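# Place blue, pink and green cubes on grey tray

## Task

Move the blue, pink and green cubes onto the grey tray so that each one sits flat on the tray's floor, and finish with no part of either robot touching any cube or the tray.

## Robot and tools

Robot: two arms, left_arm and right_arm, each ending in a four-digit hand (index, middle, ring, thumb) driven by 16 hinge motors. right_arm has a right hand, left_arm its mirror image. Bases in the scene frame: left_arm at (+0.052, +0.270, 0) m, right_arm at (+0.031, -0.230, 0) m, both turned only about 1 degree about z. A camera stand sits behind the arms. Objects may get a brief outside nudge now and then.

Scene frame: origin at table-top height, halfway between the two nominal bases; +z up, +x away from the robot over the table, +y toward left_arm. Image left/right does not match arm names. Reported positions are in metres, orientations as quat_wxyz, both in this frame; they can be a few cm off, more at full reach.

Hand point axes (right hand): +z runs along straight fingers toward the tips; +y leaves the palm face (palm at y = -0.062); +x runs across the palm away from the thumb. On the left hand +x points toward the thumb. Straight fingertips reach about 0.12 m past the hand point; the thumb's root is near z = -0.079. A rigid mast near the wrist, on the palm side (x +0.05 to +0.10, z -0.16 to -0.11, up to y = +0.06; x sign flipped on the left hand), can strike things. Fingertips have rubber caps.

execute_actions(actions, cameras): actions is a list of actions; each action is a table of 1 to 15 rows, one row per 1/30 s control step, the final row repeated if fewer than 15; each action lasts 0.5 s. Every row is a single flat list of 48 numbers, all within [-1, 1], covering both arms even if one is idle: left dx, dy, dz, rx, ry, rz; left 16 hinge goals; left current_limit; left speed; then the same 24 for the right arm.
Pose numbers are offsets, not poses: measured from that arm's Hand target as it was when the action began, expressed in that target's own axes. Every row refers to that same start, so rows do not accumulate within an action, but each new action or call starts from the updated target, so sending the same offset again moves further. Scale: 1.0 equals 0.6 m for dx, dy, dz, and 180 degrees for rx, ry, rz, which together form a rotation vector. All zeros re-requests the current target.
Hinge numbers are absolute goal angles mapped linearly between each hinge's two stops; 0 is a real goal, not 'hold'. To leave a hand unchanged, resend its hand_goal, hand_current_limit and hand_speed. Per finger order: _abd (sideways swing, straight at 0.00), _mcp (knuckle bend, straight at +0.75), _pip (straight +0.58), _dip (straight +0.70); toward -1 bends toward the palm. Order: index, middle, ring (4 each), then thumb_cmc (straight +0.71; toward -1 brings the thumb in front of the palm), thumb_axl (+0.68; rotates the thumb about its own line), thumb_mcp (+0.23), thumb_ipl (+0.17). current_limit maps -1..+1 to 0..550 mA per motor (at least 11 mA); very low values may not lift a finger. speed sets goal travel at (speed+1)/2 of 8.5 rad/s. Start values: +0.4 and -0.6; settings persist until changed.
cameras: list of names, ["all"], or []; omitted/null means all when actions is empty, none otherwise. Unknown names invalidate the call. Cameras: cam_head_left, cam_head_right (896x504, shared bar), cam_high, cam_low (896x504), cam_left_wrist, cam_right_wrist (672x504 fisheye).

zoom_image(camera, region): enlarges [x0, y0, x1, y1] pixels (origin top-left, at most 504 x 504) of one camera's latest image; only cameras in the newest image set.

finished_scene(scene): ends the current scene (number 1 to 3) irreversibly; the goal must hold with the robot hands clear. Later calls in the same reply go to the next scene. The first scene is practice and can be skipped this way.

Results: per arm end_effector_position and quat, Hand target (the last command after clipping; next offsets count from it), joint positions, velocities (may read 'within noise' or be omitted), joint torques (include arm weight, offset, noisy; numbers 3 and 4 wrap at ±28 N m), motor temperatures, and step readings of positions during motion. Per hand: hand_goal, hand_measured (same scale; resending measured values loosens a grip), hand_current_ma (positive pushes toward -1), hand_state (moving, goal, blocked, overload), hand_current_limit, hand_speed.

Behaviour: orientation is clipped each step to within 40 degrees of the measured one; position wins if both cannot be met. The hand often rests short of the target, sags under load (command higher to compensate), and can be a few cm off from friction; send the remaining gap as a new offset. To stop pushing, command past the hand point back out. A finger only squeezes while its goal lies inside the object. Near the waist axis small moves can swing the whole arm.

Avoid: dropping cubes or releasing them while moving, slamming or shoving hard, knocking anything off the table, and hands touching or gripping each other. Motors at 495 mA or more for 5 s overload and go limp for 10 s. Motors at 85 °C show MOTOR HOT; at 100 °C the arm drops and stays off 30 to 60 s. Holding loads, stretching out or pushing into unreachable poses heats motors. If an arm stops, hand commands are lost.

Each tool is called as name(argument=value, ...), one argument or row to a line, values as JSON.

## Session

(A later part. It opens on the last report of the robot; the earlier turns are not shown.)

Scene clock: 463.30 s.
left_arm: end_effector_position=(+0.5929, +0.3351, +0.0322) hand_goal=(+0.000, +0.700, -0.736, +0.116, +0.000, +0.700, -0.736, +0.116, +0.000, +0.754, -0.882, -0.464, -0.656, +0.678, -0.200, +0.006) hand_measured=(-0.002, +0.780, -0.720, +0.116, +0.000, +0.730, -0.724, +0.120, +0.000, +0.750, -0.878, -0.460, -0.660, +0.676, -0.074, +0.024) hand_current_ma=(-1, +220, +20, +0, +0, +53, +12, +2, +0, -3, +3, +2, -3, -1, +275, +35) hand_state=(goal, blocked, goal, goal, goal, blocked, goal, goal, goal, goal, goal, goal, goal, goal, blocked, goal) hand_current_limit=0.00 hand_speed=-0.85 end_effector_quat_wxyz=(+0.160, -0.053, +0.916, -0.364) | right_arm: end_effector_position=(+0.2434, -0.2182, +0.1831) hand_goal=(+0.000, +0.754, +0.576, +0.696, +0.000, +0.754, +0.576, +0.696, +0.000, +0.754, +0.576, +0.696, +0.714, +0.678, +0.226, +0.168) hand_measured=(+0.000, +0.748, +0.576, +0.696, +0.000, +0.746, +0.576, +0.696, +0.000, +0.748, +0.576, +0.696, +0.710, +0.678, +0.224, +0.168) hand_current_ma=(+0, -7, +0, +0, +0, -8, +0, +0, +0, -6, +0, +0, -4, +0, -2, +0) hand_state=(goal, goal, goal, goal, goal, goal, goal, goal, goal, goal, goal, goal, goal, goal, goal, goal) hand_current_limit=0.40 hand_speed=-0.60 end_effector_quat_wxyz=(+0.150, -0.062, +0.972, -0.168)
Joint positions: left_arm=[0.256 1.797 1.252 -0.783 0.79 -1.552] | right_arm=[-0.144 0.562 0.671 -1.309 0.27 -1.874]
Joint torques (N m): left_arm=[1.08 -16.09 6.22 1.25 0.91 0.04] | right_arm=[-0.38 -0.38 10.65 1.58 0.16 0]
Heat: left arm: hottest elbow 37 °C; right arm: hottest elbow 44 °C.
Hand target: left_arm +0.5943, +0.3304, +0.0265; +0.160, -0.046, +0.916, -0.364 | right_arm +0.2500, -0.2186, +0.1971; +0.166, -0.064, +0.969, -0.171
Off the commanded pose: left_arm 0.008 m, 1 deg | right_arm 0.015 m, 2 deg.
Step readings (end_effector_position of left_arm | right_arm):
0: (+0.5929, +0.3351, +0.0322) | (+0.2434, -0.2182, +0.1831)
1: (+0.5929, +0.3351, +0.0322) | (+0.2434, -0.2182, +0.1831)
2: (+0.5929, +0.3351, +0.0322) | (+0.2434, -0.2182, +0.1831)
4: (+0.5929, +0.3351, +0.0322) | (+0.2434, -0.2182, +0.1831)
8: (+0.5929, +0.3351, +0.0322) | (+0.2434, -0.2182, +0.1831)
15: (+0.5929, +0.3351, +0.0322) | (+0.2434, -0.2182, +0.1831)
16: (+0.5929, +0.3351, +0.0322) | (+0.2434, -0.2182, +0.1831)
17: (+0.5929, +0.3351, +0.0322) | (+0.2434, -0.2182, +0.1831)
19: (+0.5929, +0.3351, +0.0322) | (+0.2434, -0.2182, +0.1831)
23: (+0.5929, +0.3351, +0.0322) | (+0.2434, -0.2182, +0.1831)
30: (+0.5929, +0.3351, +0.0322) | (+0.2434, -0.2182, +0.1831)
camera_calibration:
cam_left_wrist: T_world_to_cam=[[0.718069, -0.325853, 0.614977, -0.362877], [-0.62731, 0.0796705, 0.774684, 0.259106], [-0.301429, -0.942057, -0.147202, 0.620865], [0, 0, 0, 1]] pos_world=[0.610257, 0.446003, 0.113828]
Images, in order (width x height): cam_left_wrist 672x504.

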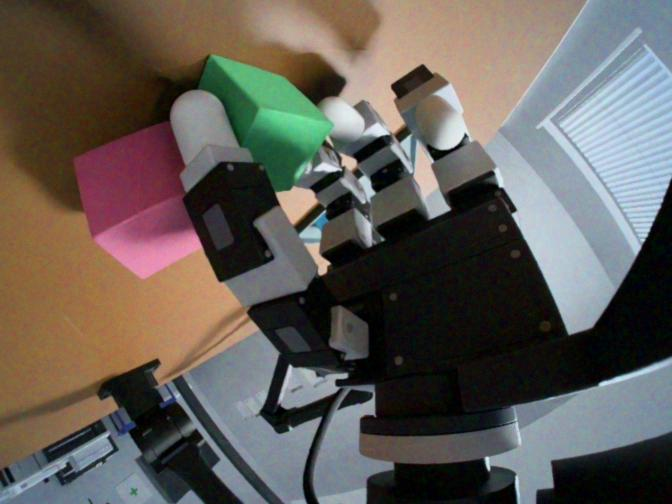

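execute_actions(
  actions=[
    [[-0.03442,-0.02767,-0.02033,0,0,0,0,0.7,-0.737,0.116,0,0.7,-0.737,0.116,0,0.753,-0.883,-0.464,-0.657,0.678,-0.2,0.005,0.0,-0.85,0,0,0,0,0,0,0,0.754,0.576,0.696,0,0.754,0.576,0.696,0,0.754,0.576,0.696,0.714,0.678,0.226,0.168,0.4,-0.6]],
    [[-0.01727,-0.04553,-0.04553,0,0,0,0,0.7,-0.737,0.116,0,0.7,-0.737,0.116,0,0.753,-0.883,-0.464,-0.657,0.678,-0.2,0.005,0.0,-0.85,0,0,0,0,0,0,0,0.754,0.576,0.696,0,0.754,0.576,0.696,0,0.754,0.576,0.696,0.714,0.678,0.226,0.168,0.4,-0.6]],
    [[-0.0259,-0.0683,-0.0683,0,0,0,0,0.7,-0.737,0.116,0,0.7,-0.737,0.116,0,0.753,-0.883,-0.464,-0.657,0.678,-0.2,0.005,0.0,-0.85,0,0,0,0,0,0,0,0.754,0.576,0.696,0,0.754,0.576,0.696,0,0.754,0.576,0.696,0.714,0.678,0.226,0.168,0.4,-0.6]],
  ],
  cameras=["cam_left_wrist"],
)

zoom_image(
  camera="cam_left_wrist",
  region=[60, 0, 300, 180],
)

Scene clock: 479.23 s.
left_arm: end_effector_position=(+0.5939, +0.3341, +0.1323) hand_goal=(+0.000, +0.700, -0.736, +0.116, +0.000, +0.700, -0.736, +0.116, +0.000, +0.754, -0.882, -0.464, -0.656, +0.678, -0.200, +0.006) hand_measured=(-0.002, +0.768, -0.708, +0.126, +0.000, +0.728, -0.720, +0.120, +0.000, +0.750, -0.878, -0.460, -0.660, +0.676, -0.074, +0.024) hand_current_ma=(-1, +172, +42, +9, +0, +49, +18, +2, +0, -3, +3, +2, -2, -2, +275, +35) hand_state=(goal, blocked, blocked, goal, goal, blocked, goal, goal, goal, goal, goal, goal, goal, goal, blocked, goal) hand_current_limit=0.00 hand_speed=-0.85 end_effector_quat_wxyz=(+0.145, -0.059, +0.917, -0.366) | right_arm: end_effector_position=(+0.2434, -0.2182, +0.1831) hand_goal=(+0.000, +0.754, +0.576, +0.696, +0.000, +0.754, +0.576, +0.696, +0.000, +0.754, +0.576, +0.696, +0.714, +0.678, +0.226, +0.168) hand_measured=(+0.000, +0.748, +0.576, +0.696, +0.000, +0.746, +0.576, +0.696, +0.000, +0.748, +0.576, +0.696, +0.710, +0.678, +0.224, +0.168) hand_current_ma=(+0, -7, +0, +0, +0, -8, +0, +0, +0, -6, +0, +0, -4, +0, -2, +0) hand_state=(goal, goal, goal, goal, goal, goal, goal, goal, goal, goal, goal, goal, goal, goal, goal, goal) hand_current_limit=0.40 hand_speed=-0.60 end_effector_quat_wxyz=(+0.150, -0.062, +0.972, -0.168)
Joint positions: left_arm=[0.252 1.711 1.425 -1.072 0.787 -1.552] | right_arm=[-0.144 0.562 0.671 -1.309 0.27 -1.874]
Joint torques (N m): left_arm=[0.91 -16.56 11.1 0.24 1 -0.05] | right_arm=[-0.5 -0.56 10.67 1.22 0.2 -0.03]
Heat: left arm: hottest elbow 36 °C; right arm: hottest elbow 44 °C.
Hand target: left_arm +0.6093, +0.3303, +0.1516; +0.160, -0.046, +0.916, -0.364 | right_arm +0.2500, -0.2186, +0.1971; +0.166, -0.064, +0.969, -0.171
Off the commanded pose: left_arm 0.025 m, 2 deg | right_arm 0.015 m, 2 deg.
Step readings (end_effector_position of left_arm | right_arm):
0: (+0.5929, +0.3351, +0.0322) | (+0.2434, -0.2182, +0.1831)
1: (+0.5923, +0.3348, +0.0327) | (+0.2434, -0.2182, +0.1831)
2: (+0.5904, +0.3339, +0.0333) | (+0.2434, -0.2182, +0.1831)
4: (+0.5879, +0.3327, +0.0335) | (+0.2434, -0.2182, +0.1831)
8: (+0.5864, +0.3323, +0.0336) | (+0.2434, -0.2182, +0.1831)
15: (+0.5862, +0.3323, +0.0336) | (+0.2434, -0.2182, +0.1831)
16: (+0.5854, +0.3323, +0.0355) | (+0.2434, -0.2182, +0.1831)
17: (+0.5823, +0.3318, +0.0380) | (+0.2434, -0.2182, +0.1831)
19: (+0.5801, +0.3313, +0.0440) | (+0.2434, -0.2182, +0.1831)
23: (+0.5849, +0.3322, +0.0575) | (+0.2434, -0.2182, +0.1831)
30: (+0.5878, +0.3329, +0.0628) | (+0.2434, -0.2182, +0.1831)
31: (+0.5861, +0.3327, +0.0661) | (+0.2434, -0.2182, +0.1831)
32: (+0.5812, +0.3319, +0.0703) | (+0.2434, -0.2182, +0.1831)
34: (+0.5776, +0.3310, +0.0831) | (+0.2434, -0.2182, +0.1831)
38: (+0.5866, +0.3327, +0.1157) | (+0.2434, -0.2182, +0.1831)
45: (+0.5948, +0.3343, +0.1324) | (+0.2434, -0.2182, +0.1831)
camera_calibration:
cam_left_wrist: T_world_to_cam=[[0.736571, -0.32476, 0.593291, -0.433986], [-0.602247, 0.084319, 0.793845, 0.16336], [-0.307835, -0.94203, -0.133479, 0.636936], [0, 0, 0, 1]] pos_world=[0.614116, 0.445297, 0.212815]
Images, in order (width x height): cam_left_wrist 672x504.

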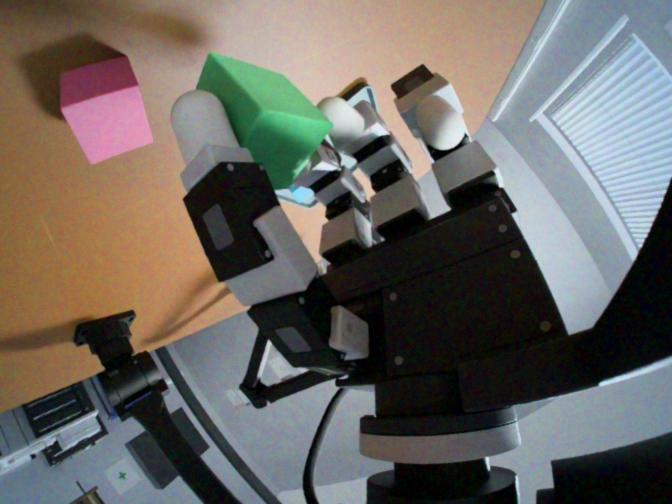

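Scaled by 2.100 from the camera's 672x504 image, which has a finer 960x720 frame.

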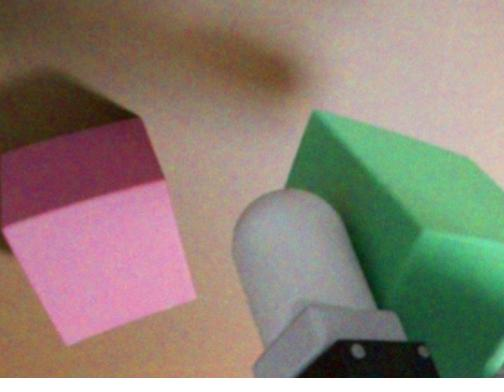

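execute_actions(
  actions=[
    [[0.02103,-0.06742,0.05945,0.00534,0.01409,0.01409,0,0.7,-0.737,0.116,0,0.7,-0.737,0.116,0,0.753,-0.883,-0.464,-0.657,0.678,-0.2,0.005,0.0,-0.85,0,0,0,0,0,0,0,0.754,0.576,0.696,0,0.754,0.576,0.696,0,0.754,0.576,0.696,0.714,0.678,0.226,0.168,0.4,-0.6]],
    [[0.02103,-0.06742,0.05945,0.00534,0.01409,0.01409,0,0.7,-0.737,0.116,0,0.7,-0.737,0.116,0,0.753,-0.883,-0.464,-0.657,0.678,-0.2,0.005,0.0,-0.85,0,0,0,0,0,0,0,0.754,0.576,0.696,0,0.754,0.576,0.696,0,0.754,0.576,0.696,0.714,0.678,0.226,0.168,0.4,-0.6]],
    [[0.02103,-0.06742,0.05945,0.00534,0.01409,0.01409,0,0.7,-0.737,0.116,0,0.7,-0.737,0.116,0,0.753,-0.883,-0.464,-0.657,0.678,-0.2,0.005,0.0,-0.85,0,0,0,0,0,0,0,0.754,0.576,0.696,0,0.754,0.576,0.696,0,0.754,0.576,0.696,0.714,0.678,0.226,0.168,0.4,-0.6]],
    [[0.02103,-0.06742,0.05945,0.00534,0.01409,0.01409,0,0.7,-0.737,0.116,0,0.7,-0.737,0.116,0,0.753,-0.883,-0.464,-0.657,0.678,-0.2,0.005,0.0,-0.85,0,0,0,0,0,0,0,0.754,0.576,0.696,0,0.754,0.576,0.696,0,0.754,0.576,0.696,0.714,0.678,0.226,0.168,0.4,-0.6]],
    [[0.02103,-0.06742,0.05945,0.00534,0.01409,0.01409,0,0.7,-0.737,0.116,0,0.7,-0.737,0.116,0,0.753,-0.883,-0.464,-0.657,0.678,-0.2,0.005,0.0,-0.85,0,0,0,0,0,0,0,0.754,0.576,0.696,0,0.754,0.576,0.696,0,0.754,0.576,0.696,0.714,0.678,0.226,0.168,0.4,-0.6]],
    [[0.02103,-0.06742,0.05945,0.00534,0.01409,0.01409,0,0.7,-0.737,0.116,0,0.7,-0.737,0.116,0,0.753,-0.883,-0.464,-0.657,0.678,-0.2,0.005,0.0,-0.85,0,0,0,0,0,0,0,0.754,0.576,0.696,0,0.754,0.576,0.696,0,0.754,0.576,0.696,0.714,0.678,0.226,0.168,0.4,-0.6]],
    [[0.02103,-0.06742,0.05945,0.00534,0.01409,0.01409,0,0.7,-0.737,0.116,0,0.7,-0.737,0.116,0,0.753,-0.883,-0.464,-0.657,0.678,-0.2,0.005,0.0,-0.85,0,0,0,0,0,0,0,0.754,0.576,0.696,0,0.754,0.576,0.696,0,0.754,0.576,0.696,0.714,0.678,0.226,0.168,0.4,-0.6]],
  ],
  cameras=["cam_left_wrist","cam_head_left"],
)

Scene clock: 501.23 s.
left_arm: end_effector_position=(+0.5162, -0.0458, +0.1382) hand_goal=(+0.000, +0.700, -0.736, +0.116, +0.000, +0.700, -0.736, +0.116, +0.000, +0.754, -0.882, -0.464, -0.656, +0.678, -0.200, +0.006) hand_measured=(-0.002, +0.766, -0.708, +0.126, +0.000, +0.726, -0.720, +0.120, +0.000, +0.750, -0.878, -0.460, -0.658, +0.676, -0.074, +0.024) hand_current_ma=(-1, +168, +42, +9, +0, +43, +18, +2, +0, -3, +3, +2, -2, -2, +275, +38) hand_state=(goal, blocked, blocked, goal, goal, blocked, goal, goal, goal, goal, goal, goal, goal, goal, blocked, goal) hand_current_limit=0.00 hand_speed=-0.85 end_effector_quat_wxyz=(+0.056, +0.164, +0.906, -0.385) | right_arm: end_effector_position=(+0.2434, -0.2182, +0.1831) hand_goal=(+0.000, +0.754, +0.576, +0.696, +0.000, +0.754, +0.576, +0.696, +0.000, +0.754, +0.576, +0.696, +0.714, +0.678, +0.226, +0.168) hand_measured=(+0.000, +0.748, +0.576, +0.696, +0.000, +0.746, +0.576, +0.696, +0.000, +0.748, +0.576, +0.696, +0.710, +0.678, +0.224, +0.168) hand_current_ma=(+0, -7, +0, +0, +0, -8, +0, +0, +0, -6, +0, +0, -4, +0, -2, +0) hand_state=(goal, goal, goal, goal, goal, goal, goal, goal, goal, goal, goal, goal, goal, goal, goal, goal) hand_current_limit=0.40 hand_speed=-0.60 end_effector_quat_wxyz=(+0.150, -0.062, +0.972, -0.168)
Joint positions: left_arm=[-0.482 1.675 1.381 -0.845 0.695 -1.87] | right_arm=[-0.144 0.562 0.671 -1.309 0.27 -1.874]
Joint torques (N m): left_arm=[2.78 -17.67 8.18 1.72 0.8 -0.12] | right_arm=[-0.09 -0.56 10.77 1.47 0.16 0.02]
Heat: left arm: hottest elbow 36 °C; right arm: hottest elbow 44 °C.
Hand target: left_arm +0.5241, -0.0446, +0.1510; +0.074, +0.162, +0.903, -0.391 | right_arm +0.2500, -0.2186, +0.1971; +0.166, -0.064, +0.969, -0.171
Off the commanded pose: left_arm 0.015 m, 2 deg | right_arm 0.015 m, 2 deg.
Step readings (end_effector_position of left_arm | right_arm):
0: (+0.5939, +0.3341, +0.1323) | (+0.2434, -0.2182, +0.1831)
1: (+0.5946, +0.3305, +0.1323) | (+0.2434, -0.2182, +0.1831)
2: (+0.5955, +0.3286, +0.1319) | (+0.2434, -0.2182, +0.1831)
4: (+0.5982, +0.3118, +0.1321) | (+0.2434, -0.2182, +0.1831)
8: (+0.5997, +0.2748, +0.1324) | (+0.2434, -0.2182, +0.1831)
15: (+0.5991, +0.2665, +0.1323) | (+0.2434, -0.2182, +0.1831)
16: (+0.5994, +0.2648, +0.1326) | (+0.2434, -0.2182, +0.1831)
17: (+0.6008, +0.2640, +0.1324) | (+0.2434, -0.2182, +0.1831)
19: (+0.6021, +0.2519, +0.1337) | (+0.2434, -0.2182, +0.1831)
23: (+0.6014, +0.2238, +0.1371) | (+0.2434, -0.2182, +0.1831)
30: (+0.6001, +0.2152, +0.1381) | (+0.2434, -0.2182, +0.1831)
31: (+0.5998, +0.2129, +0.1375) | (+0.2434, -0.2182, +0.1831)
32: (+0.6003, +0.2112, +0.1371) | (+0.2434, -0.2182, +0.1831)
34: (+0.5980, +0.1977, +0.1366) | (+0.2434, -0.2182, +0.1831)
38: (+0.5930, +0.1677, +0.1374) | (+0.2434, -0.2182, +0.1831)
45: (+0.5913, +0.1601, +0.1374) | (+0.2434, -0.2182, +0.1831)
46: (+0.5910, +0.1579, +0.1371) | (+0.2434, -0.2182, +0.1831)
47: (+0.5915, +0.1563, +0.1365) | (+0.2434, -0.2182, +0.1831)
49: (+0.5886, +0.1430, +0.1365) | (+0.2434, -0.2182, +0.1831)
53: (+0.5810, +0.1139, +0.1370) | (+0.2434, -0.2182, +0.1831)
60: (+0.5785, +0.1068, +0.1372) | (+0.2434, -0.2182, +0.1831)
61: (+0.5781, +0.1044, +0.1368) | (+0.2434, -0.2182, +0.1831)
62: (+0.5787, +0.1027, +0.1366) | (+0.2434, -0.2182, +0.1831)
64: (+0.5754, +0.0890, +0.1366) | (+0.2434, -0.2182, +0.1831)
68: (+0.5654, +0.0609, +0.1370) | (+0.2434, -0.2182, +0.1831)
75: (+0.5621, +0.0540, +0.1369) | (+0.2434, -0.2182, +0.1831)
76: (+0.5617, +0.0516, +0.1368) | (+0.2434, -0.2182, +0.1831)
77: (+0.5623, +0.0499, +0.1366) | (+0.2434, -0.2182, +0.1831)
79: (+0.5587, +0.0364, +0.1371) | (+0.2434, -0.2182, +0.1831)
83: (+0.5458, +0.0093, +0.1375) | (+0.2434, -0.2182, +0.1831)
90: (+0.5415, +0.0028, +0.1374) | (+0.2434, -0.2182, +0.1831)
91: (+0.5408, +0.0005, +0.1374) | (+0.2434, -0.2182, +0.1831)
92: (+0.5414, -0.0012, +0.1373) | (+0.2434, -0.2182, +0.1831)
94: (+0.5366, -0.0142, +0.1379) | (+0.2434, -0.2182, +0.1831)
98: (+0.5212, -0.0397, +0.1383) | (+0.2434, -0.2182, +0.1831)
105: (+0.5163, -0.0459, +0.1382) | (+0.2434, -0.2182, +0.1831)
camera_calibration:
cam_left_wrist: T_world_to_cam=[[0.496576, -0.635405, 0.591331, -0.393733], [-0.500557, 0.346938, 0.793144, 0.103562], [-0.709122, -0.689851, -0.145775, 0.47626], [0, 0, 0, 1]] pos_world=[0.585084, 0.0424392, 0.220114]
Images, in order (width x height): cam_head_left 896x504, cam_left_wrist 672x504.

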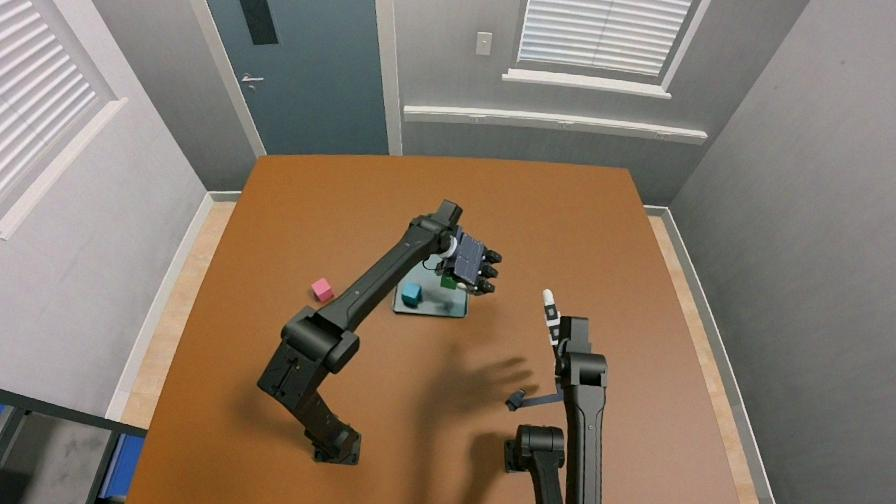

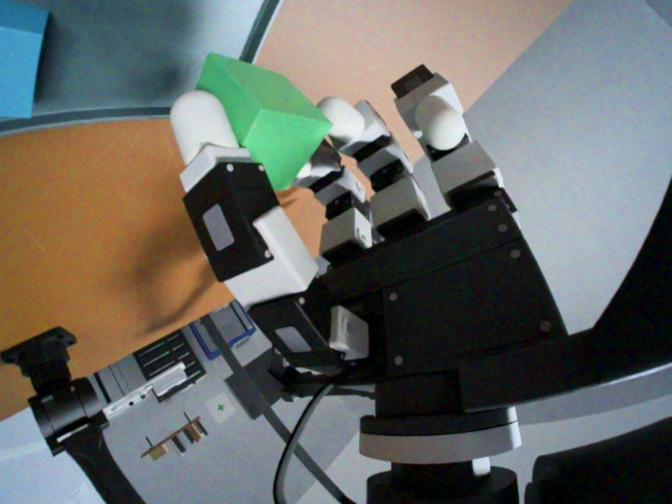

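execute_actions(
  actions=[
    [[0.01943,0.05122,0.05122,0,0,0,0,0.7,-0.737,0.116,0,0.7,-0.737,0.116,0,0.753,-0.883,-0.464,-0.657,0.678,-0.2,0.005,0.0,-0.85,0,0,0,0,0,0,0,0.754,0.576,0.696,0,0.754,0.576,0.696,0,0.754,0.576,0.696,0.714,0.678,0.226,0.168,0.4,-0.6]],
    [[0.01943,0.05122,0.05122,0,0,0,0,0.7,-0.737,0.116,0,0.7,-0.737,0.116,0,0.753,-0.883,-0.464,-0.657,0.678,-0.2,0.005,0.0,-0.85,0,0,0,0,0,0,0,0.754,0.576,0.696,0,0.754,0.576,0.696,0,0.754,0.576,0.696,0.714,0.678,0.226,0.168,0.4,-0.6]],
    [[0.00518,0.01366,0.01366,0,0,0,0,0.7,-0.737,0.116,0,0.7,-0.737,0.116,0,0.753,-0.883,-0.464,-0.657,0.678,-0.2,0.005,0.0,-0.85,0,0,0,0,0,0,0,0.754,0.576,0.696,0,0.754,0.576,0.696,0,0.754,0.576,0.696,0.714,0.678,0.226,0.168,0.4,-0.6]],
  ],
  cameras=["cam_left_wrist"],
)

Scene clock: 509.37 s.
left_arm: end_effector_position=(+0.5206, -0.0482, +0.0537) hand_goal=(+0.000, +0.700, -0.736, +0.116, +0.000, +0.700, -0.736, +0.116, +0.000, +0.754, -0.882, -0.464, -0.656, +0.678, -0.200, +0.006) hand_measured=(-0.002, +0.766, -0.708, +0.126, +0.000, +0.724, -0.720, +0.120, +0.000, +0.750, -0.878, -0.460, -0.658, +0.676, -0.074, +0.024) hand_current_ma=(-1, +168, +42, +9, +0, +40, +18, +2, +0, -3, +3, +2, -1, -2, +275, +38) hand_state=(goal, blocked, blocked, goal, goal, blocked, goal, goal, goal, goal, goal, goal, goal, goal, blocked, goal) hand_current_limit=0.00 hand_speed=-0.85 end_effector_quat_wxyz=(+0.071, +0.168, +0.903, -0.390) | right_arm: end_effector_position=(+0.2434, -0.2182, +0.1831) hand_goal=(+0.000, +0.754, +0.576, +0.696, +0.000, +0.754, +0.576, +0.696, +0.000, +0.754, +0.576, +0.696, +0.714, +0.678, +0.226, +0.168) hand_measured=(+0.000, +0.748, +0.576, +0.696, +0.000, +0.746, +0.576, +0.696, +0.000, +0.748, +0.576, +0.696, +0.710, +0.678, +0.224, +0.168) hand_current_ma=(+0, -7, +0, +0, +0, -8, +0, +0, +0, -6, +0, +0, -4, +0, -2, +0) hand_state=(goal, goal, goal, goal, goal, goal, goal, goal, goal, goal, goal, goal, goal, goal, goal, goal) hand_current_limit=0.40 hand_speed=-0.60 end_effector_quat_wxyz=(+0.150, -0.062, +0.972, -0.168)
Joint positions: left_arm=[-0.482 1.755 1.242 -0.59 0.695 -1.874] | right_arm=[-0.144 0.562 0.671 -1.309 0.27 -1.874]
Joint torques (N m): left_arm=[2.43 -16.21 6.69 1.83 0.8 -0.11] | right_arm=[-0.62 -0.79 10.85 1.26 0.19 -0.01]
Heat: left arm: hottest elbow 36 °C; right arm: hottest elbow 44 °C.
Hand target: left_arm +0.5242, -0.0446, +0.0491; +0.074, +0.162, +0.903, -0.391 | right_arm +0.2500, -0.2186, +0.1971; +0.166, -0.064, +0.969, -0.171
Off the commanded pose: left_arm 0.007 m, 1 deg | right_arm 0.015 m, 2 deg.
Step readings (end_effector_position of left_arm | right_arm):
0: (+0.5162, -0.0458, +0.1382) | (+0.2434, -0.2182, +0.1831)
1: (+0.5166, -0.0463, +0.1347) | (+0.2434, -0.2182, +0.1831)
2: (+0.5198, -0.0481, +0.1316) | (+0.2434, -0.2182, +0.1831)
4: (+0.5212, -0.0487, +0.1230) | (+0.2434, -0.2182, +0.1831)
8: (+0.5167, -0.0462, +0.1053) | (+0.2434, -0.2182, +0.1831)
15: (+0.5178, -0.0467, +0.1020) | (+0.2434, -0.2182, +0.1831)
16: (+0.5180, -0.0470, +0.0980) | (+0.2434, -0.2182, +0.1831)
17: (+0.5211, -0.0488, +0.0954) | (+0.2434, -0.2182, +0.1831)
19: (+0.5220, -0.0493, +0.0849) | (+0.2434, -0.2182, +0.1831)
23: (+0.5174, -0.0467, +0.0623) | (+0.2434, -0.2182, +0.1831)
30: (+0.5168, -0.0461, +0.0547) | (+0.2434, -0.2182, +0.1831)
31: (+0.5178, -0.0467, +0.0549) | (+0.2434, -0.2182, +0.1831)
32: (+0.5189, -0.0473, +0.0545) | (+0.2434, -0.2182, +0.1831)
34: (+0.5198, -0.0478, +0.0538) | (+0.2434, -0.2182, +0.1831)
38: (+0.5203, -0.0481, +0.0536) | (+0.2434, -0.2182, +0.1831)
45: (+0.5206, -0.0482, +0.0537) | (+0.2434, -0.2182, +0.1831)
camera_calibration:
cam_left_wrist: T_world_to_cam=[[0.480927, -0.624241, 0.615656, -0.340096], [-0.523758, 0.358581, 0.772721, 0.187405], [-0.703127, -0.694077, -0.1545, 0.462514], [0, 0, 0, 1]] pos_world=[0.586922, 0.0415189, 0.136029]
Images, in order (width x height): cam_left_wrist 672x504.

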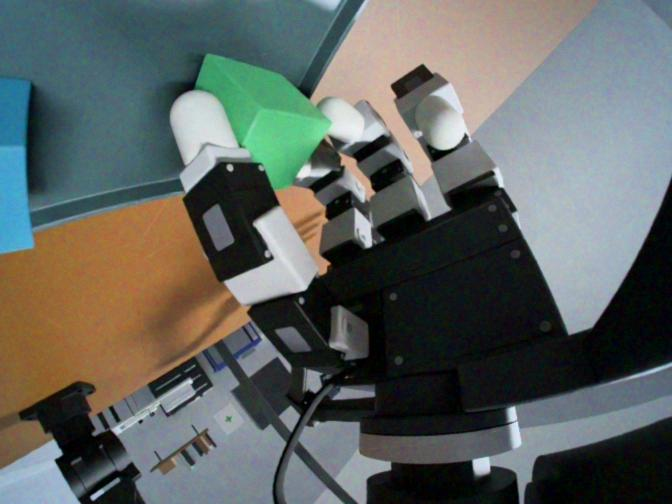

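execute_actions(
  actions=[
    [[0.0067,0.0178,-0.0005,0,0,0,0,0.7,-0.737,0.116,0,0.7,-0.737,0.116,0,0.753,-0.883,-0.464,-0.657,0.678,-0.2,0.005,0.0,-0.85,0,0,0,0,0,0,0,0.754,0.576,0.696,0,0.754,0.576,0.696,0,0.754,0.576,0.696,0.714,0.678,0.226,0.168,0.4,-0.6]],
    [[0.00345,0.00911,0.00911,0,0,0,0,0.7,-0.737,0.116,0,0.7,-0.737,0.116,0,0.753,-0.883,-0.464,-0.657,0.678,-0.2,0.005,0.0,-0.85,0,0,0,0,0,0,0,0.754,0.576,0.696,0,0.754,0.576,0.696,0,0.754,0.576,0.696,0.714,0.678,0.226,0.168,0.4,-0.6]],
    [[0.00259,0.00683,0.00683,0,0,0,0,0.7,-0.737,0.116,0,0.7,-0.737,0.116,0,0.753,-0.883,-0.464,-0.657,0.678,-0.2,0.005,0.0,-0.85,0,0,0,0,0,0,0,0.754,0.576,0.696,0,0.754,0.576,0.696,0,0.754,0.576,0.696,0.714,0.678,0.226,0.168,0.4,-0.6]],
  ],
  cameras=["cam_left_wrist"],
)

Scene clock: 526.47 s.
left_arm: end_effector_position=(+0.5202, -0.0424, +0.0370) hand_goal=(+0.000, +0.700, -0.736, +0.116, +0.000, +0.700, -0.736, +0.116, +0.000, +0.754, -0.882, -0.464, -0.656, +0.678, -0.200, +0.006) hand_measured=(-0.002, +0.766, -0.708, +0.124, +0.000, +0.724, -0.720, +0.120, +0.000, +0.750, -0.878, -0.460, -0.658, +0.676, -0.074, +0.026) hand_current_ma=(-1, +168, +42, +8, +0, +38, +18, +2, +0, -3, +3, +2, -1, -2, +275, +39) hand_state=(goal, blocked, blocked, goal, goal, blocked, goal, goal, goal, goal, goal, goal, goal, goal, blocked, goal) hand_current_limit=0.00 hand_speed=-0.85 end_effector_quat_wxyz=(+0.072, +0.164, +0.903, -0.391) | right_arm: end_effector_position=(+0.2434, -0.2182, +0.1831) hand_goal=(+0.000, +0.754, +0.576, +0.696, +0.000, +0.754, +0.576, +0.696, +0.000, +0.754, +0.576, +0.696, +0.714, +0.678, +0.226, +0.168) hand_measured=(+0.000, +0.748, +0.576, +0.696, +0.000, +0.746, +0.576, +0.696, +0.000, +0.748, +0.576, +0.696, +0.710, +0.678, +0.224, +0.168) hand_current_ma=(+0, -7, +0, +0, +0, -8, +0, +0, +0, -6, +0, +0, -4, +0, -2, +0) hand_state=(goal, goal, goal, goal, goal, goal, goal, goal, goal, goal, goal, goal, goal, goal, goal, goal) hand_current_limit=0.40 hand_speed=-0.60 end_effector_quat_wxyz=(+0.150, -0.062, +0.972, -0.168)
Joint positions: left_arm=[-0.472 1.77 1.21 -0.544 0.699 -1.874] | right_arm=[-0.144 0.562 0.671 -1.309 0.27 -1.874]
Joint torques (N m): left_arm=[2.84 -15.56 6.27 1.8 0.89 0.05] | right_arm=[-0.15 -1.2 10.81 1.51 0.15 0.01]
Heat: left arm: hottest elbow 36 °C; right arm: hottest elbow 44 °C.
Hand target: left_arm +0.5242, -0.0363, +0.0269; +0.074, +0.161, +0.903, -0.391 | right_arm +0.2500, -0.2186, +0.1971; +0.166, -0.064, +0.969, -0.171
Off the commanded pose: left_arm 0.012 m, 0 deg | right_arm 0.015 m, 2 deg.
Step readings (end_effector_position of left_arm | right_arm):
0: (+0.5206, -0.0482, +0.0537) | (+0.2434, -0.2182, +0.1831)
1: (+0.5202, -0.0475, +0.0527) | (+0.2434, -0.2182, +0.1831)
2: (+0.5207, -0.0464, +0.0518) | (+0.2434, -0.2182, +0.1831)
4: (+0.5192, -0.0449, +0.0494) | (+0.2434, -0.2182, +0.1831)
8: (+0.5169, -0.0413, +0.0440) | (+0.2434, -0.2182, +0.1831)
15: (+0.5172, -0.0407, +0.0436) | (+0.2434, -0.2182, +0.1831)
16: (+0.5174, -0.0408, +0.0432) | (+0.2434, -0.2182, +0.1831)
17: (+0.5182, -0.0412, +0.0428) | (+0.2434, -0.2182, +0.1831)
19: (+0.5190, -0.0417, +0.0415) | (+0.2434, -0.2182, +0.1831)
23: (+0.5187, -0.0415, +0.0386) | (+0.2434, -0.2182, +0.1831)
30: (+0.5182, -0.0413, +0.0375) | (+0.2434, -0.2182, +0.1831)
31: (+0.5184, -0.0414, +0.0371) | (+0.2434, -0.2182, +0.1831)
32: (+0.5190, -0.0417, +0.0370) | (+0.2434, -0.2182, +0.1831)
34: (+0.5198, -0.0422, +0.0371) | (+0.2434, -0.2182, +0.1831)
38: (+0.5203, -0.0424, +0.0371) | (+0.2434, -0.2182, +0.1831)
45: (+0.5202, -0.0424, +0.0370) | (+0.2434, -0.2182, +0.1831)
camera_calibration:
cam_left_wrist: T_world_to_cam=[[0.486845, -0.617815, 0.617484, -0.32884], [-0.525766, 0.35725, 0.771973, 0.1991], [-0.697533, -0.700483, -0.150901, 0.460407], [0, 0, 0, 1]] pos_world=[0.585923, 0.0482166, 0.11883]
Images, in order (width x height): cam_left_wrist 672x504.

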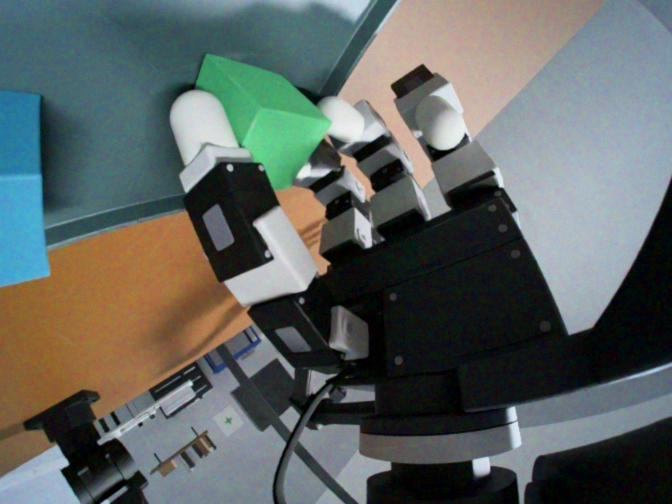

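execute_actions(
  actions=[
    [[-0.00259,-0.00683,-0.00683,0,0,0,0,0.76,-0.737,0.116,0,0.745,-0.737,0.116,0,0.753,-0.883,-0.464,-0.657,0.678,-0.09,0.005,0.0,-0.9,0,0,0,0,0,0,0,0.754,0.576,0.696,0,0.754,0.576,0.696,0,0.754,0.576,0.696,0.714,0.678,0.226,0.168,0.4,-0.6]],
    [[0,0,0,0,0,0,0,0.87,-0.737,0.116,0,0.87,-0.737,0.116,0,0.753,-0.883,-0.464,-0.657,0.678,0.01,0.005,0.0,-0.9,0,0,0,0,0,0,0,0.754,0.576,0.696,0,0.754,0.576,0.696,0,0.754,0.576,0.696,0.714,0.678,0.226,0.168,0.4,-0.6]],
    [[0,0,0,0,0,0,0,0.91,-0.737,0.116,0,0.91,-0.737,0.116,0,0.753,-0.883,-0.464,-0.657,0.678,0.07,0.005,0.0,-0.85,0,0,0,0,0,0,0,0.754,0.576,0.696,0,0.754,0.576,0.696,0,0.754,0.576,0.696,0.714,0.678,0.226,0.168,0.4,-0.6]],
    [[-0.02035,-0.01843,-0.02267,0,0,0,0,0.91,-0.737,0.116,0,0.91,-0.737,0.116,0,0.753,-0.883,-0.464,-0.657,0.678,0.07,0.005,0.0,-0.85,0,0,0,0,0,0,0,0.754,0.576,0.696,0,0.754,0.576,0.696,0,0.754,0.576,0.696,0.714,0.678,0.226,0.168,0.4,-0.6]],
    [[-0.02035,-0.01843,-0.02267,0,0,0,0,0.91,-0.737,0.116,0,0.91,-0.737,0.116,0,0.753,-0.883,-0.464,-0.657,0.678,0.07,0.005,0.0,-0.85,0,0,0,0,0,0,0,0.754,0.576,0.696,0,0.754,0.576,0.696,0,0.754,0.576,0.696,0.714,0.678,0.226,0.168,0.4,-0.6]],
  ],
  cameras=["cam_left_wrist"],
)

Scene clock: 539.70 s.
left_arm: end_effector_position=(+0.5134, -0.0312, +0.0431) hand_goal=(+0.000, +0.910, -0.736, +0.116, +0.000, +0.910, -0.736, +0.116, +0.000, +0.754, -0.882, -0.464, -0.656, +0.678, +0.070, +0.006) hand_measured=(-0.002, +0.896, -0.732, +0.120, +0.000, +0.896, -0.730, +0.120, +0.000, +0.750, -0.878, -0.460, -0.656, +0.676, +0.064, +0.008) hand_current_ma=(-1, -18, +4, +2, +0, -18, +4, +2, +0, -3, +3, +2, +0, -1, -8, +1) hand_state=(goal, goal, goal, goal, goal, goal, goal, goal, goal, goal, goal, goal, goal, goal, goal, goal) hand_current_limit=0.00 hand_speed=-0.85 end_effector_quat_wxyz=(+0.043, +0.152, +0.911, -0.382) | right_arm: end_effector_position=(+0.2434, -0.2182, +0.1831) hand_goal=(+0.000, +0.754, +0.576, +0.696, +0.000, +0.754, +0.576, +0.696, +0.000, +0.754, +0.576, +0.696, +0.714, +0.678, +0.226, +0.168) hand_measured=(+0.000, +0.748, +0.576, +0.696, +0.000, +0.746, +0.576, +0.696, +0.000, +0.748, +0.576, +0.696, +0.710, +0.678, +0.224, +0.168) hand_current_ma=(+0, -7, +0, +0, +0, -8, +0, +0, +0, -6, +0, +0, -4, +0, -2, +0) hand_state=(goal, goal, goal, goal, goal, goal, goal, goal, goal, goal, goal, goal, goal, goal, goal, goal) hand_current_limit=0.40 hand_speed=-0.60 end_effector_quat_wxyz=(+0.150, -0.062, +0.972, -0.168)
Joint positions: left_arm=[-0.459 1.769 1.243 -0.653 0.703 -1.861] | right_arm=[-0.144 0.562 0.671 -1.309 0.27 -1.874]
Joint torques (N m): left_arm=[2.9 -18.26 11.25 0.5 0.96 0.05] | right_arm=[0.03 -0.97 10.89 1.44 0.14 -0.01]
Heat: left arm: hottest elbow 36 °C; right arm: hottest elbow 44 °C.
Hand target: left_arm +0.5391, -0.0365, +0.0729; +0.074, +0.162, +0.903, -0.391 | right_arm +0.2500, -0.2186, +0.1971; +0.166, -0.064, +0.969, -0.171
Off the commanded pose: left_arm 0.040 m, 4 deg | right_arm 0.015 m, 2 deg.
Step readings (end_effector_position of left_arm | right_arm):
0: (+0.5202, -0.0424, +0.0370) | (+0.2434, -0.2182, +0.1831)
1: (+0.5202, -0.0424, +0.0370) | (+0.2434, -0.2182, +0.1831)
2: (+0.5202, -0.0424, +0.0370) | (+0.2434, -0.2182, +0.1831)
4: (+0.5202, -0.0424, +0.0370) | (+0.2434, -0.2182, +0.1831)
8: (+0.5202, -0.0424, +0.0370) | (+0.2434, -0.2182, +0.1831)
15: (+0.5202, -0.0424, +0.0370) | (+0.2434, -0.2182, +0.1831)
16: (+0.5202, -0.0424, +0.0370) | (+0.2434, -0.2182, +0.1831)
17: (+0.5202, -0.0424, +0.0370) | (+0.2434, -0.2182, +0.1831)
19: (+0.5202, -0.0424, +0.0370) | (+0.2434, -0.2182, +0.1831)
23: (+0.5202, -0.0424, +0.0370) | (+0.2434, -0.2182, +0.1831)
30: (+0.5202, -0.0424, +0.0370) | (+0.2434, -0.2182, +0.1831)
31: (+0.5202, -0.0424, +0.0370) | (+0.2434, -0.2182, +0.1831)
32: (+0.5202, -0.0424, +0.0370) | (+0.2434, -0.2182, +0.1831)
34: (+0.5202, -0.0424, +0.0370) | (+0.2434, -0.2182, +0.1831)
38: (+0.5202, -0.0424, +0.0370) | (+0.2434, -0.2182, +0.1831)
45: (+0.5202, -0.0424, +0.0370) | (+0.2434, -0.2182, +0.1831)
46: (+0.5188, -0.0412, +0.0364) | (+0.2434, -0.2182, +0.1831)
47: (+0.5165, -0.0396, +0.0357) | (+0.2434, -0.2182, +0.1831)
49: (+0.5126, -0.0370, +0.0345) | (+0.2434, -0.2182, +0.1831)
53: (+0.5113, -0.0346, +0.0339) | (+0.2434, -0.2182, +0.1831)
60: (+0.5116, -0.0343, +0.0339) | (+0.2434, -0.2182, +0.1831)
61: (+0.5113, -0.0339, +0.0349) | (+0.2434, -0.2182, +0.1831)
62: (+0.5095, -0.0327, +0.0358) | (+0.2434, -0.2182, +0.1831)
64: (+0.5086, -0.0314, +0.0381) | (+0.2434, -0.2182, +0.1831)
68: (+0.5127, -0.0314, +0.0424) | (+0.2434, -0.2182, +0.1831)
75: (+0.5133, -0.0312, +0.0431) | (+0.2434, -0.2182, +0.1831)
camera_calibration:
cam_left_wrist: T_world_to_cam=[[0.524205, -0.635616, 0.566746, -0.339963], [-0.478635, 0.330543, 0.813418, 0.159872], [-0.704356, -0.697662, -0.130956, 0.467116], [0, 0, 0, 1]] pos_world=[0.583746, 0.0569585, 0.123801]
Images, in order (width x height): cam_left_wrist 672x504.

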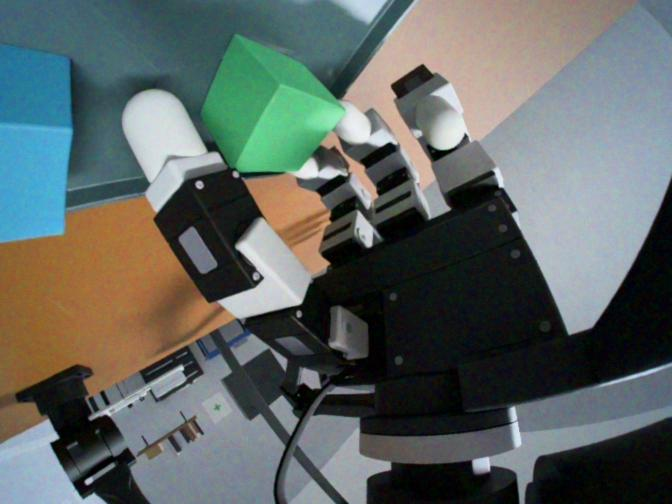

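execute_actions(
  actions=[
    [[-0.0151,-0.0398,-0.0398,0,0,0,0,0.93,-0.737,0.116,0,0.93,-0.737,0.116,0,0.753,-0.883,-0.464,-0.657,0.678,0.08,0.005,0.0,-0.85,0,0,0,0,0,0,0,0.754,0.576,0.696,0,0.754,0.576,0.696,0,0.754,0.576,0.696,0.714,0.678,0.226,0.168,0.4,-0.6]],
    [[-0.0151,-0.0398,-0.0398,0,0,0,0,0.95,-0.737,0.116,0,0.95,-0.737,0.116,0,0.753,-0.883,-0.464,-0.657,0.678,0.08,0.005,0.0,-0.85,0,0,0,0,0,0,0,0.754,0.576,0.696,0,0.754,0.576,0.696,0,0.754,0.576,0.696,0.714,0.678,0.226,0.168,0.4,-0.6]],
    [[-0.01267,0.06303,-0.05823,-0.00971,-0.02561,-0.02561,0,1.0,-0.737,0.116,0,1.0,-0.737,0.116,0,0.753,-0.883,-0.464,-0.657,0.678,0.1,-0.02,0.0,-0.85,0,0,0,0,0,0,0,0.754,0.576,0.696,0,0.754,0.576,0.696,0,0.754,0.576,0.696,0.714,0.678,0.226,0.168,0.4,-0.6]],
    [[-0.01267,0.06303,-0.05823,-0.00971,-0.02561,-0.02561,0,1.0,-0.737,0.116,0,1.0,-0.737,0.116,0,0.753,-0.883,-0.464,-0.657,0.678,0.1,-0.02,0.0,-0.85,0,0,0,0,0,0,0,0.754,0.576,0.696,0,0.754,0.576,0.696,0,0.754,0.576,0.696,0.714,0.678,0.226,0.168,0.4,-0.6]],
    [[-0.01267,0.06303,-0.05823,-0.00971,-0.02561,-0.02561,0,1.0,-0.737,0.116,0,1.0,-0.737,0.116,0,0.753,-0.883,-0.464,-0.657,0.678,0.1,-0.02,0.0,-0.85,0,0,0,0,0,0,0,0.754,0.576,0.696,0,0.754,0.576,0.696,0,0.754,0.576,0.696,0.714,0.678,0.226,0.168,0.4,-0.6]],
    [[-0.01267,0.06303,-0.05823,-0.00971,-0.02561,-0.02561,0,1.0,-0.737,0.116,0,1.0,-0.737,0.116,0,0.753,-0.883,-0.464,-0.657,0.678,0.1,-0.02,0.0,-0.85,0,0,0,0,0,0,0,0.754,0.576,0.696,0,0.754,0.576,0.696,0,0.754,0.576,0.696,0.714,0.678,0.226,0.168,0.4,-0.6]],
    [[-0.01267,0.06303,-0.05823,-0.00971,-0.02561,-0.02561,0,1.0,-0.737,0.116,0,1.0,-0.737,0.116,0,0.753,-0.883,-0.464,-0.657,0.678,0.1,-0.02,0.0,-0.85,0,0,0,0,0,0,0,0.754,0.576,0.696,0,0.754,0.576,0.696,0,0.754,0.576,0.696,0.714,0.678,0.226,0.168,0.4,-0.6]],
    [[-0.01267,0.06303,-0.05823,-0.00971,-0.02561,-0.02561,0,1.0,-0.737,0.116,0,1.0,-0.737,0.116,0,0.753,-0.883,-0.464,-0.657,0.678,0.1,-0.02,0.0,-0.85,0,0,0,0,0,0,0,0.754,0.576,0.696,0,0.754,0.576,0.696,0,0.754,0.576,0.696,0.714,0.678,0.226,0.168,0.4,-0.6]],
    [[-0.01267,0.06303,-0.05823,-0.00971,-0.02561,-0.02561,0,1.0,-0.737,0.116,0,1.0,-0.737,0.116,0,0.753,-0.883,-0.464,-0.657,0.678,0.1,-0.02,0.0,-0.85,0,0,0,0,0,0,0,0.754,0.576,0.696,0,0.754,0.576,0.696,0,0.754,0.576,0.696,0.714,0.678,0.226,0.168,0.4,-0.6]],
    [[-0.01267,0.06303,-0.05823,-0.00971,-0.02561,-0.02561,0,1.0,-0.737,0.116,0,1.0,-0.737,0.116,0,0.753,-0.883,-0.464,-0.657,0.678,0.1,-0.02,0.0,-0.85,0,0,0,0,0,0,0,0.754,0.576,0.696,0,0.754,0.576,0.696,0,0.754,0.576,0.696,0.714,0.678,0.226,0.168,0.4,-0.6]],
  ],
  cameras=["cam_left_wrist","cam_head_left"],
)

zoom_image(
  camera="cam_left_wrist",
  region=[60, 0, 300, 180],
)

Scene clock: 564.63 s.
left_arm: end_effector_position=(+0.5300, +0.3683, +0.1354) hand_goal=(+0.000, +1.000, -0.736, +0.116, +0.000, +1.000, -0.736, +0.116, +0.000, +0.754, -0.882, -0.464, -0.656, +0.678, +0.100, -0.020) hand_measured=(-0.002, +0.990, -0.732, +0.120, +0.000, +0.992, -0.732, +0.120, +0.000, +0.752, -0.878, -0.460, -0.654, +0.676, +0.094, -0.018) hand_current_ma=(-1, -11, +3, +2, +0, -9, +3, +2, +0, -2, +3, +2, +1, -1, -6, +1) hand_state=(goal, goal, goal, goal, goal, goal, goal, goal, goal, goal, goal, goal, goal, goal, goal, goal) hand_current_limit=0.00 hand_speed=-0.85 end_effector_quat_wxyz=(+0.234, -0.270, +0.880, -0.312) | right_arm: end_effector_position=(+0.2434, -0.2182, +0.1831) hand_goal=(+0.000, +0.754, +0.576, +0.696, +0.000, +0.754, +0.576, +0.696, +0.000, +0.754, +0.576, +0.696, +0.714, +0.678, +0.226, +0.168) hand_measured=(+0.000, +0.748, +0.576, +0.696, +0.000, +0.746, +0.576, +0.696, +0.000, +0.748, +0.576, +0.696, +0.710, +0.678, +0.224, +0.168) hand_current_ma=(+0, -7, +0, +0, +0, -8, +0, +0, +0, -6, +0, +0, -4, +0, -2, +0) hand_state=(goal, goal, goal, goal, goal, goal, goal, goal, goal, goal, goal, goal, goal, goal, goal, goal) hand_current_limit=0.40 hand_speed=-0.60 end_effector_quat_wxyz=(+0.150, -0.062, +0.972, -0.168)
Joint positions: left_arm=[0.318 1.452 1.099 -0.664 0.614 -2.044] | right_arm=[-0.144 0.562 0.671 -1.309 0.27 -1.874]
Joint torques (N m): left_arm=[1.32 -14.21 7.72 1.73 0.78 -0.15] | right_arm=[0.09 -1.08 10.88 1.37 0.13 -0.01]
Heat: left arm: hottest elbow 38 °C; right arm: hottest elbow 44 °C.
Hand target: left_arm +0.5327, +0.3648, +0.1433; +0.244, -0.266, +0.878, -0.315 | right_arm +0.2500, -0.2186, +0.1971; +0.166, -0.064, +0.969, -0.171
Off the commanded pose: left_arm 0.009 m, 1 deg | right_arm 0.015 m, 2 deg.
Step readings (end_effector_position of left_arm | right_arm):
0: (+0.5134, -0.0312, +0.0431) | (+0.2434, -0.2182, +0.1831)
1: (+0.5128, -0.0308, +0.0457) | (+0.2434, -0.2182, +0.1831)
2: (+0.5098, -0.0293, +0.0471) | (+0.2434, -0.2182, +0.1831)
4: (+0.5076, -0.0281, +0.0546) | (+0.2434, -0.2182, +0.1831)
8: (+0.5126, -0.0308, +0.0731) | (+0.2434, -0.2182, +0.1831)
15: (+0.5182, -0.0339, +0.0835) | (+0.2434, -0.2182, +0.1831)
16: (+0.5167, -0.0330, +0.0849) | (+0.2434, -0.2182, +0.1831)
17: (+0.5138, -0.0315, +0.0863) | (+0.2434, -0.2182, +0.1831)
19: (+0.5112, -0.0301, +0.0920) | (+0.2434, -0.2182, +0.1831)
23: (+0.5147, -0.0319, +0.1062) | (+0.2434, -0.2182, +0.1831)
30: (+0.5180, -0.0337, +0.1139) | (+0.2434, -0.2182, +0.1831)
31: (+0.5202, -0.0301, +0.1142) | (+0.2434, -0.2182, +0.1831)
32: (+0.5218, -0.0276, +0.1146) | (+0.2434, -0.2182, +0.1831)
34: (+0.5308, -0.0136, +0.1163) | (+0.2434, -0.2182, +0.1831)
38: (+0.5476, +0.0165, +0.1202) | (+0.2434, -0.2182, +0.1831)
45: (+0.5506, +0.0226, +0.1206) | (+0.2434, -0.2182, +0.1831)
46: (+0.5522, +0.0247, +0.1215) | (+0.2434, -0.2182, +0.1831)
47: (+0.5537, +0.0261, +0.1220) | (+0.2434, -0.2182, +0.1831)
49: (+0.5595, +0.0370, +0.1247) | (+0.2434, -0.2182, +0.1831)
53: (+0.5707, +0.0601, +0.1312) | (+0.2434, -0.2182, +0.1831)
60: (+0.5728, +0.0664, +0.1328) | (+0.2434, -0.2182, +0.1831)
61: (+0.5729, +0.0692, +0.1320) | (+0.2434, -0.2182, +0.1831)
62: (+0.5735, +0.0716, +0.1319) | (+0.2434, -0.2182, +0.1831)
64: (+0.5732, +0.0862, +0.1308) | (+0.2434, -0.2182, +0.1831)
68: (+0.5798, +0.1124, +0.1317) | (+0.2434, -0.2182, +0.1831)
75: (+0.5815, +0.1179, +0.1320) | (+0.2434, -0.2182, +0.1831)
76: (+0.5812, +0.1209, +0.1311) | (+0.2434, -0.2182, +0.1831)
77: (+0.5812, +0.1236, +0.1309) | (+0.2434, -0.2182, +0.1831)
79: (+0.5784, +0.1383, +0.1297) | (+0.2434, -0.2182, +0.1831)
83: (+0.5818, +0.1646, +0.1320) | (+0.2434, -0.2182, +0.1831)
90: (+0.5830, +0.1696, +0.1329) | (+0.2434, -0.2182, +0.1831)
91: (+0.5821, +0.1727, +0.1318) | (+0.2434, -0.2182, +0.1831)
92: (+0.5819, +0.1756, +0.1315) | (+0.2434, -0.2182, +0.1831)
94: (+0.5773, +0.1902, +0.1305) | (+0.2434, -0.2182, +0.1831)
98: (+0.5780, +0.2168, +0.1326) | (+0.2434, -0.2182, +0.1831)
105: (+0.5784, +0.2214, +0.1334) | (+0.2434, -0.2182, +0.1831)
106: (+0.5775, +0.2244, +0.1324) | (+0.2434, -0.2182, +0.1831)
107: (+0.5766, +0.2273, +0.1321) | (+0.2434, -0.2182, +0.1831)
109: (+0.5702, +0.2419, +0.1308) | (+0.2434, -0.2182, +0.1831)
113: (+0.5681, +0.2682, +0.1332) | (+0.2434, -0.2182, +0.1831)
120: (+0.5681, +0.2720, +0.1342) | (+0.2434, -0.2182, +0.1831)
121: (+0.5666, +0.2750, +0.1329) | (+0.2434, -0.2182, +0.1831)
122: (+0.5654, +0.2779, +0.1329) | (+0.2434, -0.2182, +0.1831)
124: (+0.5572, +0.2924, +0.1314) | (+0.2434, -0.2182, +0.1831)
128: (+0.5522, +0.3180, +0.1337) | (+0.2434, -0.2182, +0.1831)
135: (+0.5519, +0.3213, +0.1349) | (+0.2434, -0.2182, +0.1831)
136: (+0.5499, +0.3240, +0.1336) | (+0.2434, -0.2182, +0.1831)
137: (+0.5483, +0.3270, +0.1334) | (+0.2434, -0.2182, +0.1831)
139: (+0.5383, +0.3408, +0.1320) | (+0.2434, -0.2182, +0.1831)
143: (+0.5306, +0.3657, +0.1343) | (+0.2434, -0.2182, +0.1831)
150: (+0.5300, +0.3684, +0.1354) | (+0.2434, -0.2182, +0.1831)
camera_calibration:
cam_left_wrist: T_world_to_cam=[[0.798741, 0.0356583, 0.600617, -0.544317], [-0.580035, -0.219677, 0.784411, 0.220984], [0.159913, -0.974921, -0.154782, 0.416942], [0, 0, 0, 1]] pos_world=[0.496273, 0.47444, 0.218119]
Images, in order (width x height): cam_head_left 896x504, cam_left_wrist 672x504.

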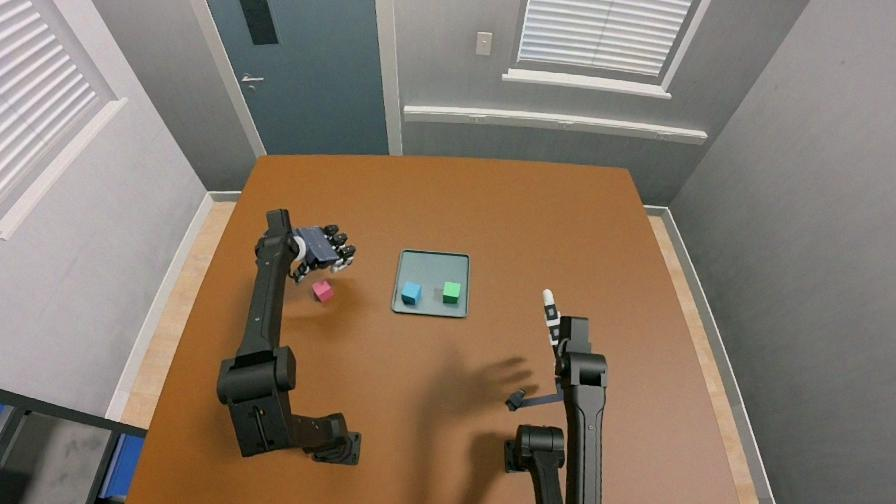

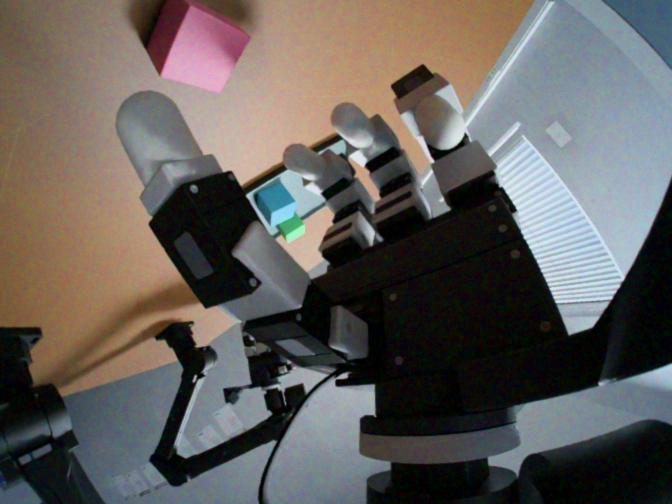

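Scaled by 2.100 from the camera's 672x504 image, which has a finer 960x720 frame.

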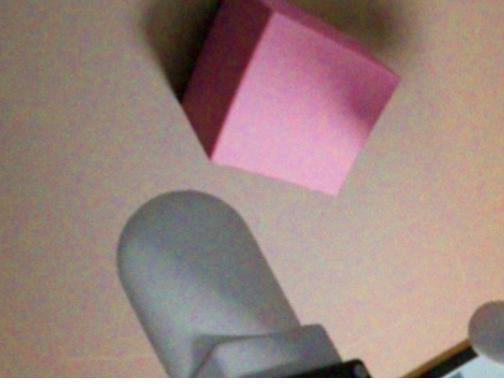

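execute_actions(
  actions=[
    [[0.02158,0.05692,0.05692,0,0,0,0,1.0,-0.737,0.116,0,1.0,-0.737,0.116,0,0.753,-0.883,-0.464,-0.657,0.678,0.1,-0.02,0.0,-0.85,0,0,0,0,0,0,0,0.754,0.576,0.696,0,0.754,0.576,0.696,0,0.754,0.576,0.696,0.714,0.678,0.226,0.168,0.4,-0.6]],
    [[0.01813,0.04781,0.04781,0,0,0,0,1.0,-0.737,0.116,0,1.0,-0.737,0.116,0,0.753,-0.883,-0.464,-0.657,0.678,0.1,-0.02,0.0,-0.85,0,0,0,0,0,0,0,0.754,0.576,0.696,0,0.754,0.576,0.696,0,0.754,0.576,0.696,0.714,0.678,0.226,0.168,0.4,-0.6]],
    [[0.01079,0.02846,0.02846,0,0,0,0,1.0,-0.737,0.116,0,1.0,-0.737,0.116,0,0.753,-0.883,-0.464,-0.657,0.678,0.08,-0.02,0.0,-0.85,0,0,0,0,0,0,0,0.754,0.576,0.696,0,0.754,0.576,0.696,0,0.754,0.576,0.696,0.714,0.678,0.226,0.168,0.4,-0.6]],
    [[0,0,0,0,0,0,0,0.822,-0.737,0.116,0,0.822,-0.737,0.116,0,0.753,-0.883,-0.464,-0.657,0.678,-0.06,0.005,0.0,-0.8,0,0,0,0,0,0,0,0.754,0.576,0.696,0,0.754,0.576,0.696,0,0.754,0.576,0.696,0.714,0.678,0.226,0.168,0.4,-0.6]],
  ],
  cameras=["cam_left_wrist"],
)

Scene clock: 584.50 s.
left_arm: end_effector_position=(+0.5311, +0.3680, +0.0288) hand_goal=(+0.000, +0.822, -0.736, +0.116, +0.000, +0.822, -0.736, +0.116, +0.000, +0.754, -0.882, -0.464, -0.656, +0.678, -0.060, +0.006) hand_measured=(-0.002, +0.826, -0.732, +0.120, +0.000, +0.820, -0.732, +0.118, +0.000, +0.750, -0.878, -0.460, -0.652, +0.676, -0.058, +0.004) hand_current_ma=(-1, +3, +2, +2, +0, -1, +2, +2, +0, -2, +3, +2, +2, -1, +1, -1) hand_state=(goal, goal, goal, goal, goal, goal, goal, goal, goal, goal, goal, goal, goal, goal, goal, goal) hand_current_limit=0.00 hand_speed=-0.80 end_effector_quat_wxyz=(+0.242, -0.267, +0.879, -0.314) | right_arm: end_effector_position=(+0.2434, -0.2182, +0.1831) hand_goal=(+0.000, +0.754, +0.576, +0.696, +0.000, +0.754, +0.576, +0.696, +0.000, +0.754, +0.576, +0.696, +0.714, +0.678, +0.226, +0.168) hand_measured=(+0.000, +0.748, +0.576, +0.696, +0.000, +0.746, +0.576, +0.696, +0.000, +0.748, +0.576, +0.696, +0.710, +0.678, +0.224, +0.168) hand_current_ma=(+0, -7, +0, +0, +0, -8, +0, +0, +0, -6, +0, +0, -4, +0, -2, +0) hand_state=(goal, goal, goal, goal, goal, goal, goal, goal, goal, goal, goal, goal, goal, goal, goal, goal) hand_current_limit=0.40 hand_speed=-0.60 end_effector_quat_wxyz=(+0.150, -0.062, +0.972, -0.168)
Joint positions: left_arm=[0.318 1.591 0.932 -0.34 0.617 -2.047] | right_arm=[-0.144 0.562 0.671 -1.309 0.27 -1.874]
Joint torques (N m): left_arm=[1.44 -13.27 6.34 2.02 0.66 -0.11] | right_arm=[-0.44 -0.67 11.04 1.43 0.17 0.02]
Heat: left arm: hottest elbow 37 °C; right arm: hottest elbow 44 °C.
Hand target: left_arm +0.5328, +0.3649, +0.0265; +0.244, -0.266, +0.878, -0.315 | right_arm +0.2500, -0.2186, +0.1971; +0.166, -0.064, +0.969, -0.171
Off the commanded pose: left_arm 0.004 m, 0 deg | right_arm 0.015 m, 2 deg.
Step readings (end_effector_position of left_arm | right_arm):
0: (+0.5300, +0.3683, +0.1354) | (+0.2434, -0.2182, +0.1831)
1: (+0.5303, +0.3681, +0.1311) | (+0.2434, -0.2182, +0.1831)
2: (+0.5344, +0.3691, +0.1281) | (+0.2434, -0.2182, +0.1831)
4: (+0.5336, +0.3689, +0.1158) | (+0.2434, -0.2182, +0.1831)
8: (+0.5263, +0.3667, +0.0932) | (+0.2434, -0.2182, +0.1831)
15: (+0.5281, +0.3672, +0.0898) | (+0.2434, -0.2182, +0.1831)
16: (+0.5284, +0.3672, +0.0861) | (+0.2434, -0.2182, +0.1831)
17: (+0.5323, +0.3683, +0.0842) | (+0.2434, -0.2182, +0.1831)
19: (+0.5336, +0.3687, +0.0740) | (+0.2434, -0.2182, +0.1831)
23: (+0.5286, +0.3673, +0.0535) | (+0.2434, -0.2182, +0.1831)
30: (+0.5288, +0.3674, +0.0490) | (+0.2434, -0.2182, +0.1831)
31: (+0.5295, +0.3676, +0.0474) | (+0.2434, -0.2182, +0.1831)
32: (+0.5318, +0.3683, +0.0461) | (+0.2434, -0.2182, +0.1831)
34: (+0.5336, +0.3689, +0.0410) | (+0.2434, -0.2182, +0.1831)
38: (+0.5312, +0.3681, +0.0308) | (+0.2434, -0.2182, +0.1831)
45: (+0.5309, +0.3680, +0.0287) | (+0.2434, -0.2182, +0.1831)
46: (+0.5309, +0.3680, +0.0287) | (+0.2434, -0.2182, +0.1831)
47: (+0.5309, +0.3680, +0.0287) | (+0.2434, -0.2182, +0.1831)
49: (+0.5309, +0.3680, +0.0287) | (+0.2434, -0.2182, +0.1831)
53: (+0.5309, +0.3680, +0.0287) | (+0.2434, -0.2182, +0.1831)
60: (+0.5311, +0.3680, +0.0288) | (+0.2434, -0.2182, +0.1831)
camera_calibration:
cam_left_wrist: T_world_to_cam=[[0.787655, 0.0347255, 0.615137, -0.47535], [-0.594186, -0.221197, 0.773314, 0.313629], [0.16292, -0.974611, -0.153593, 0.398171], [0, 0, 0, 1]] pos_world=[0.495896, 0.473942, 0.111028]
Images, in order (width x height): cam_left_wrist 672x504.

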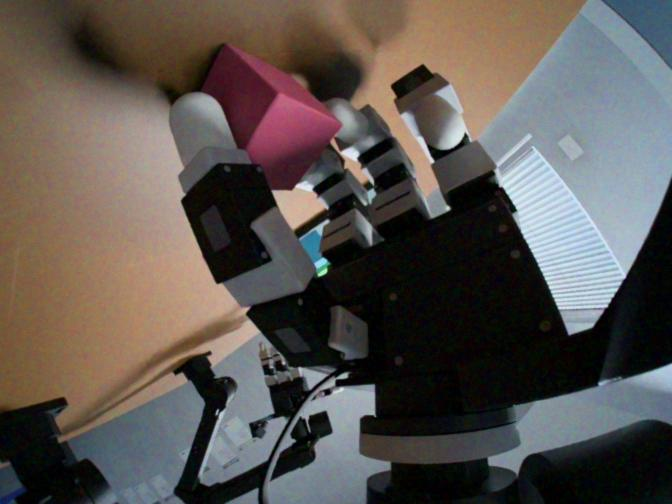

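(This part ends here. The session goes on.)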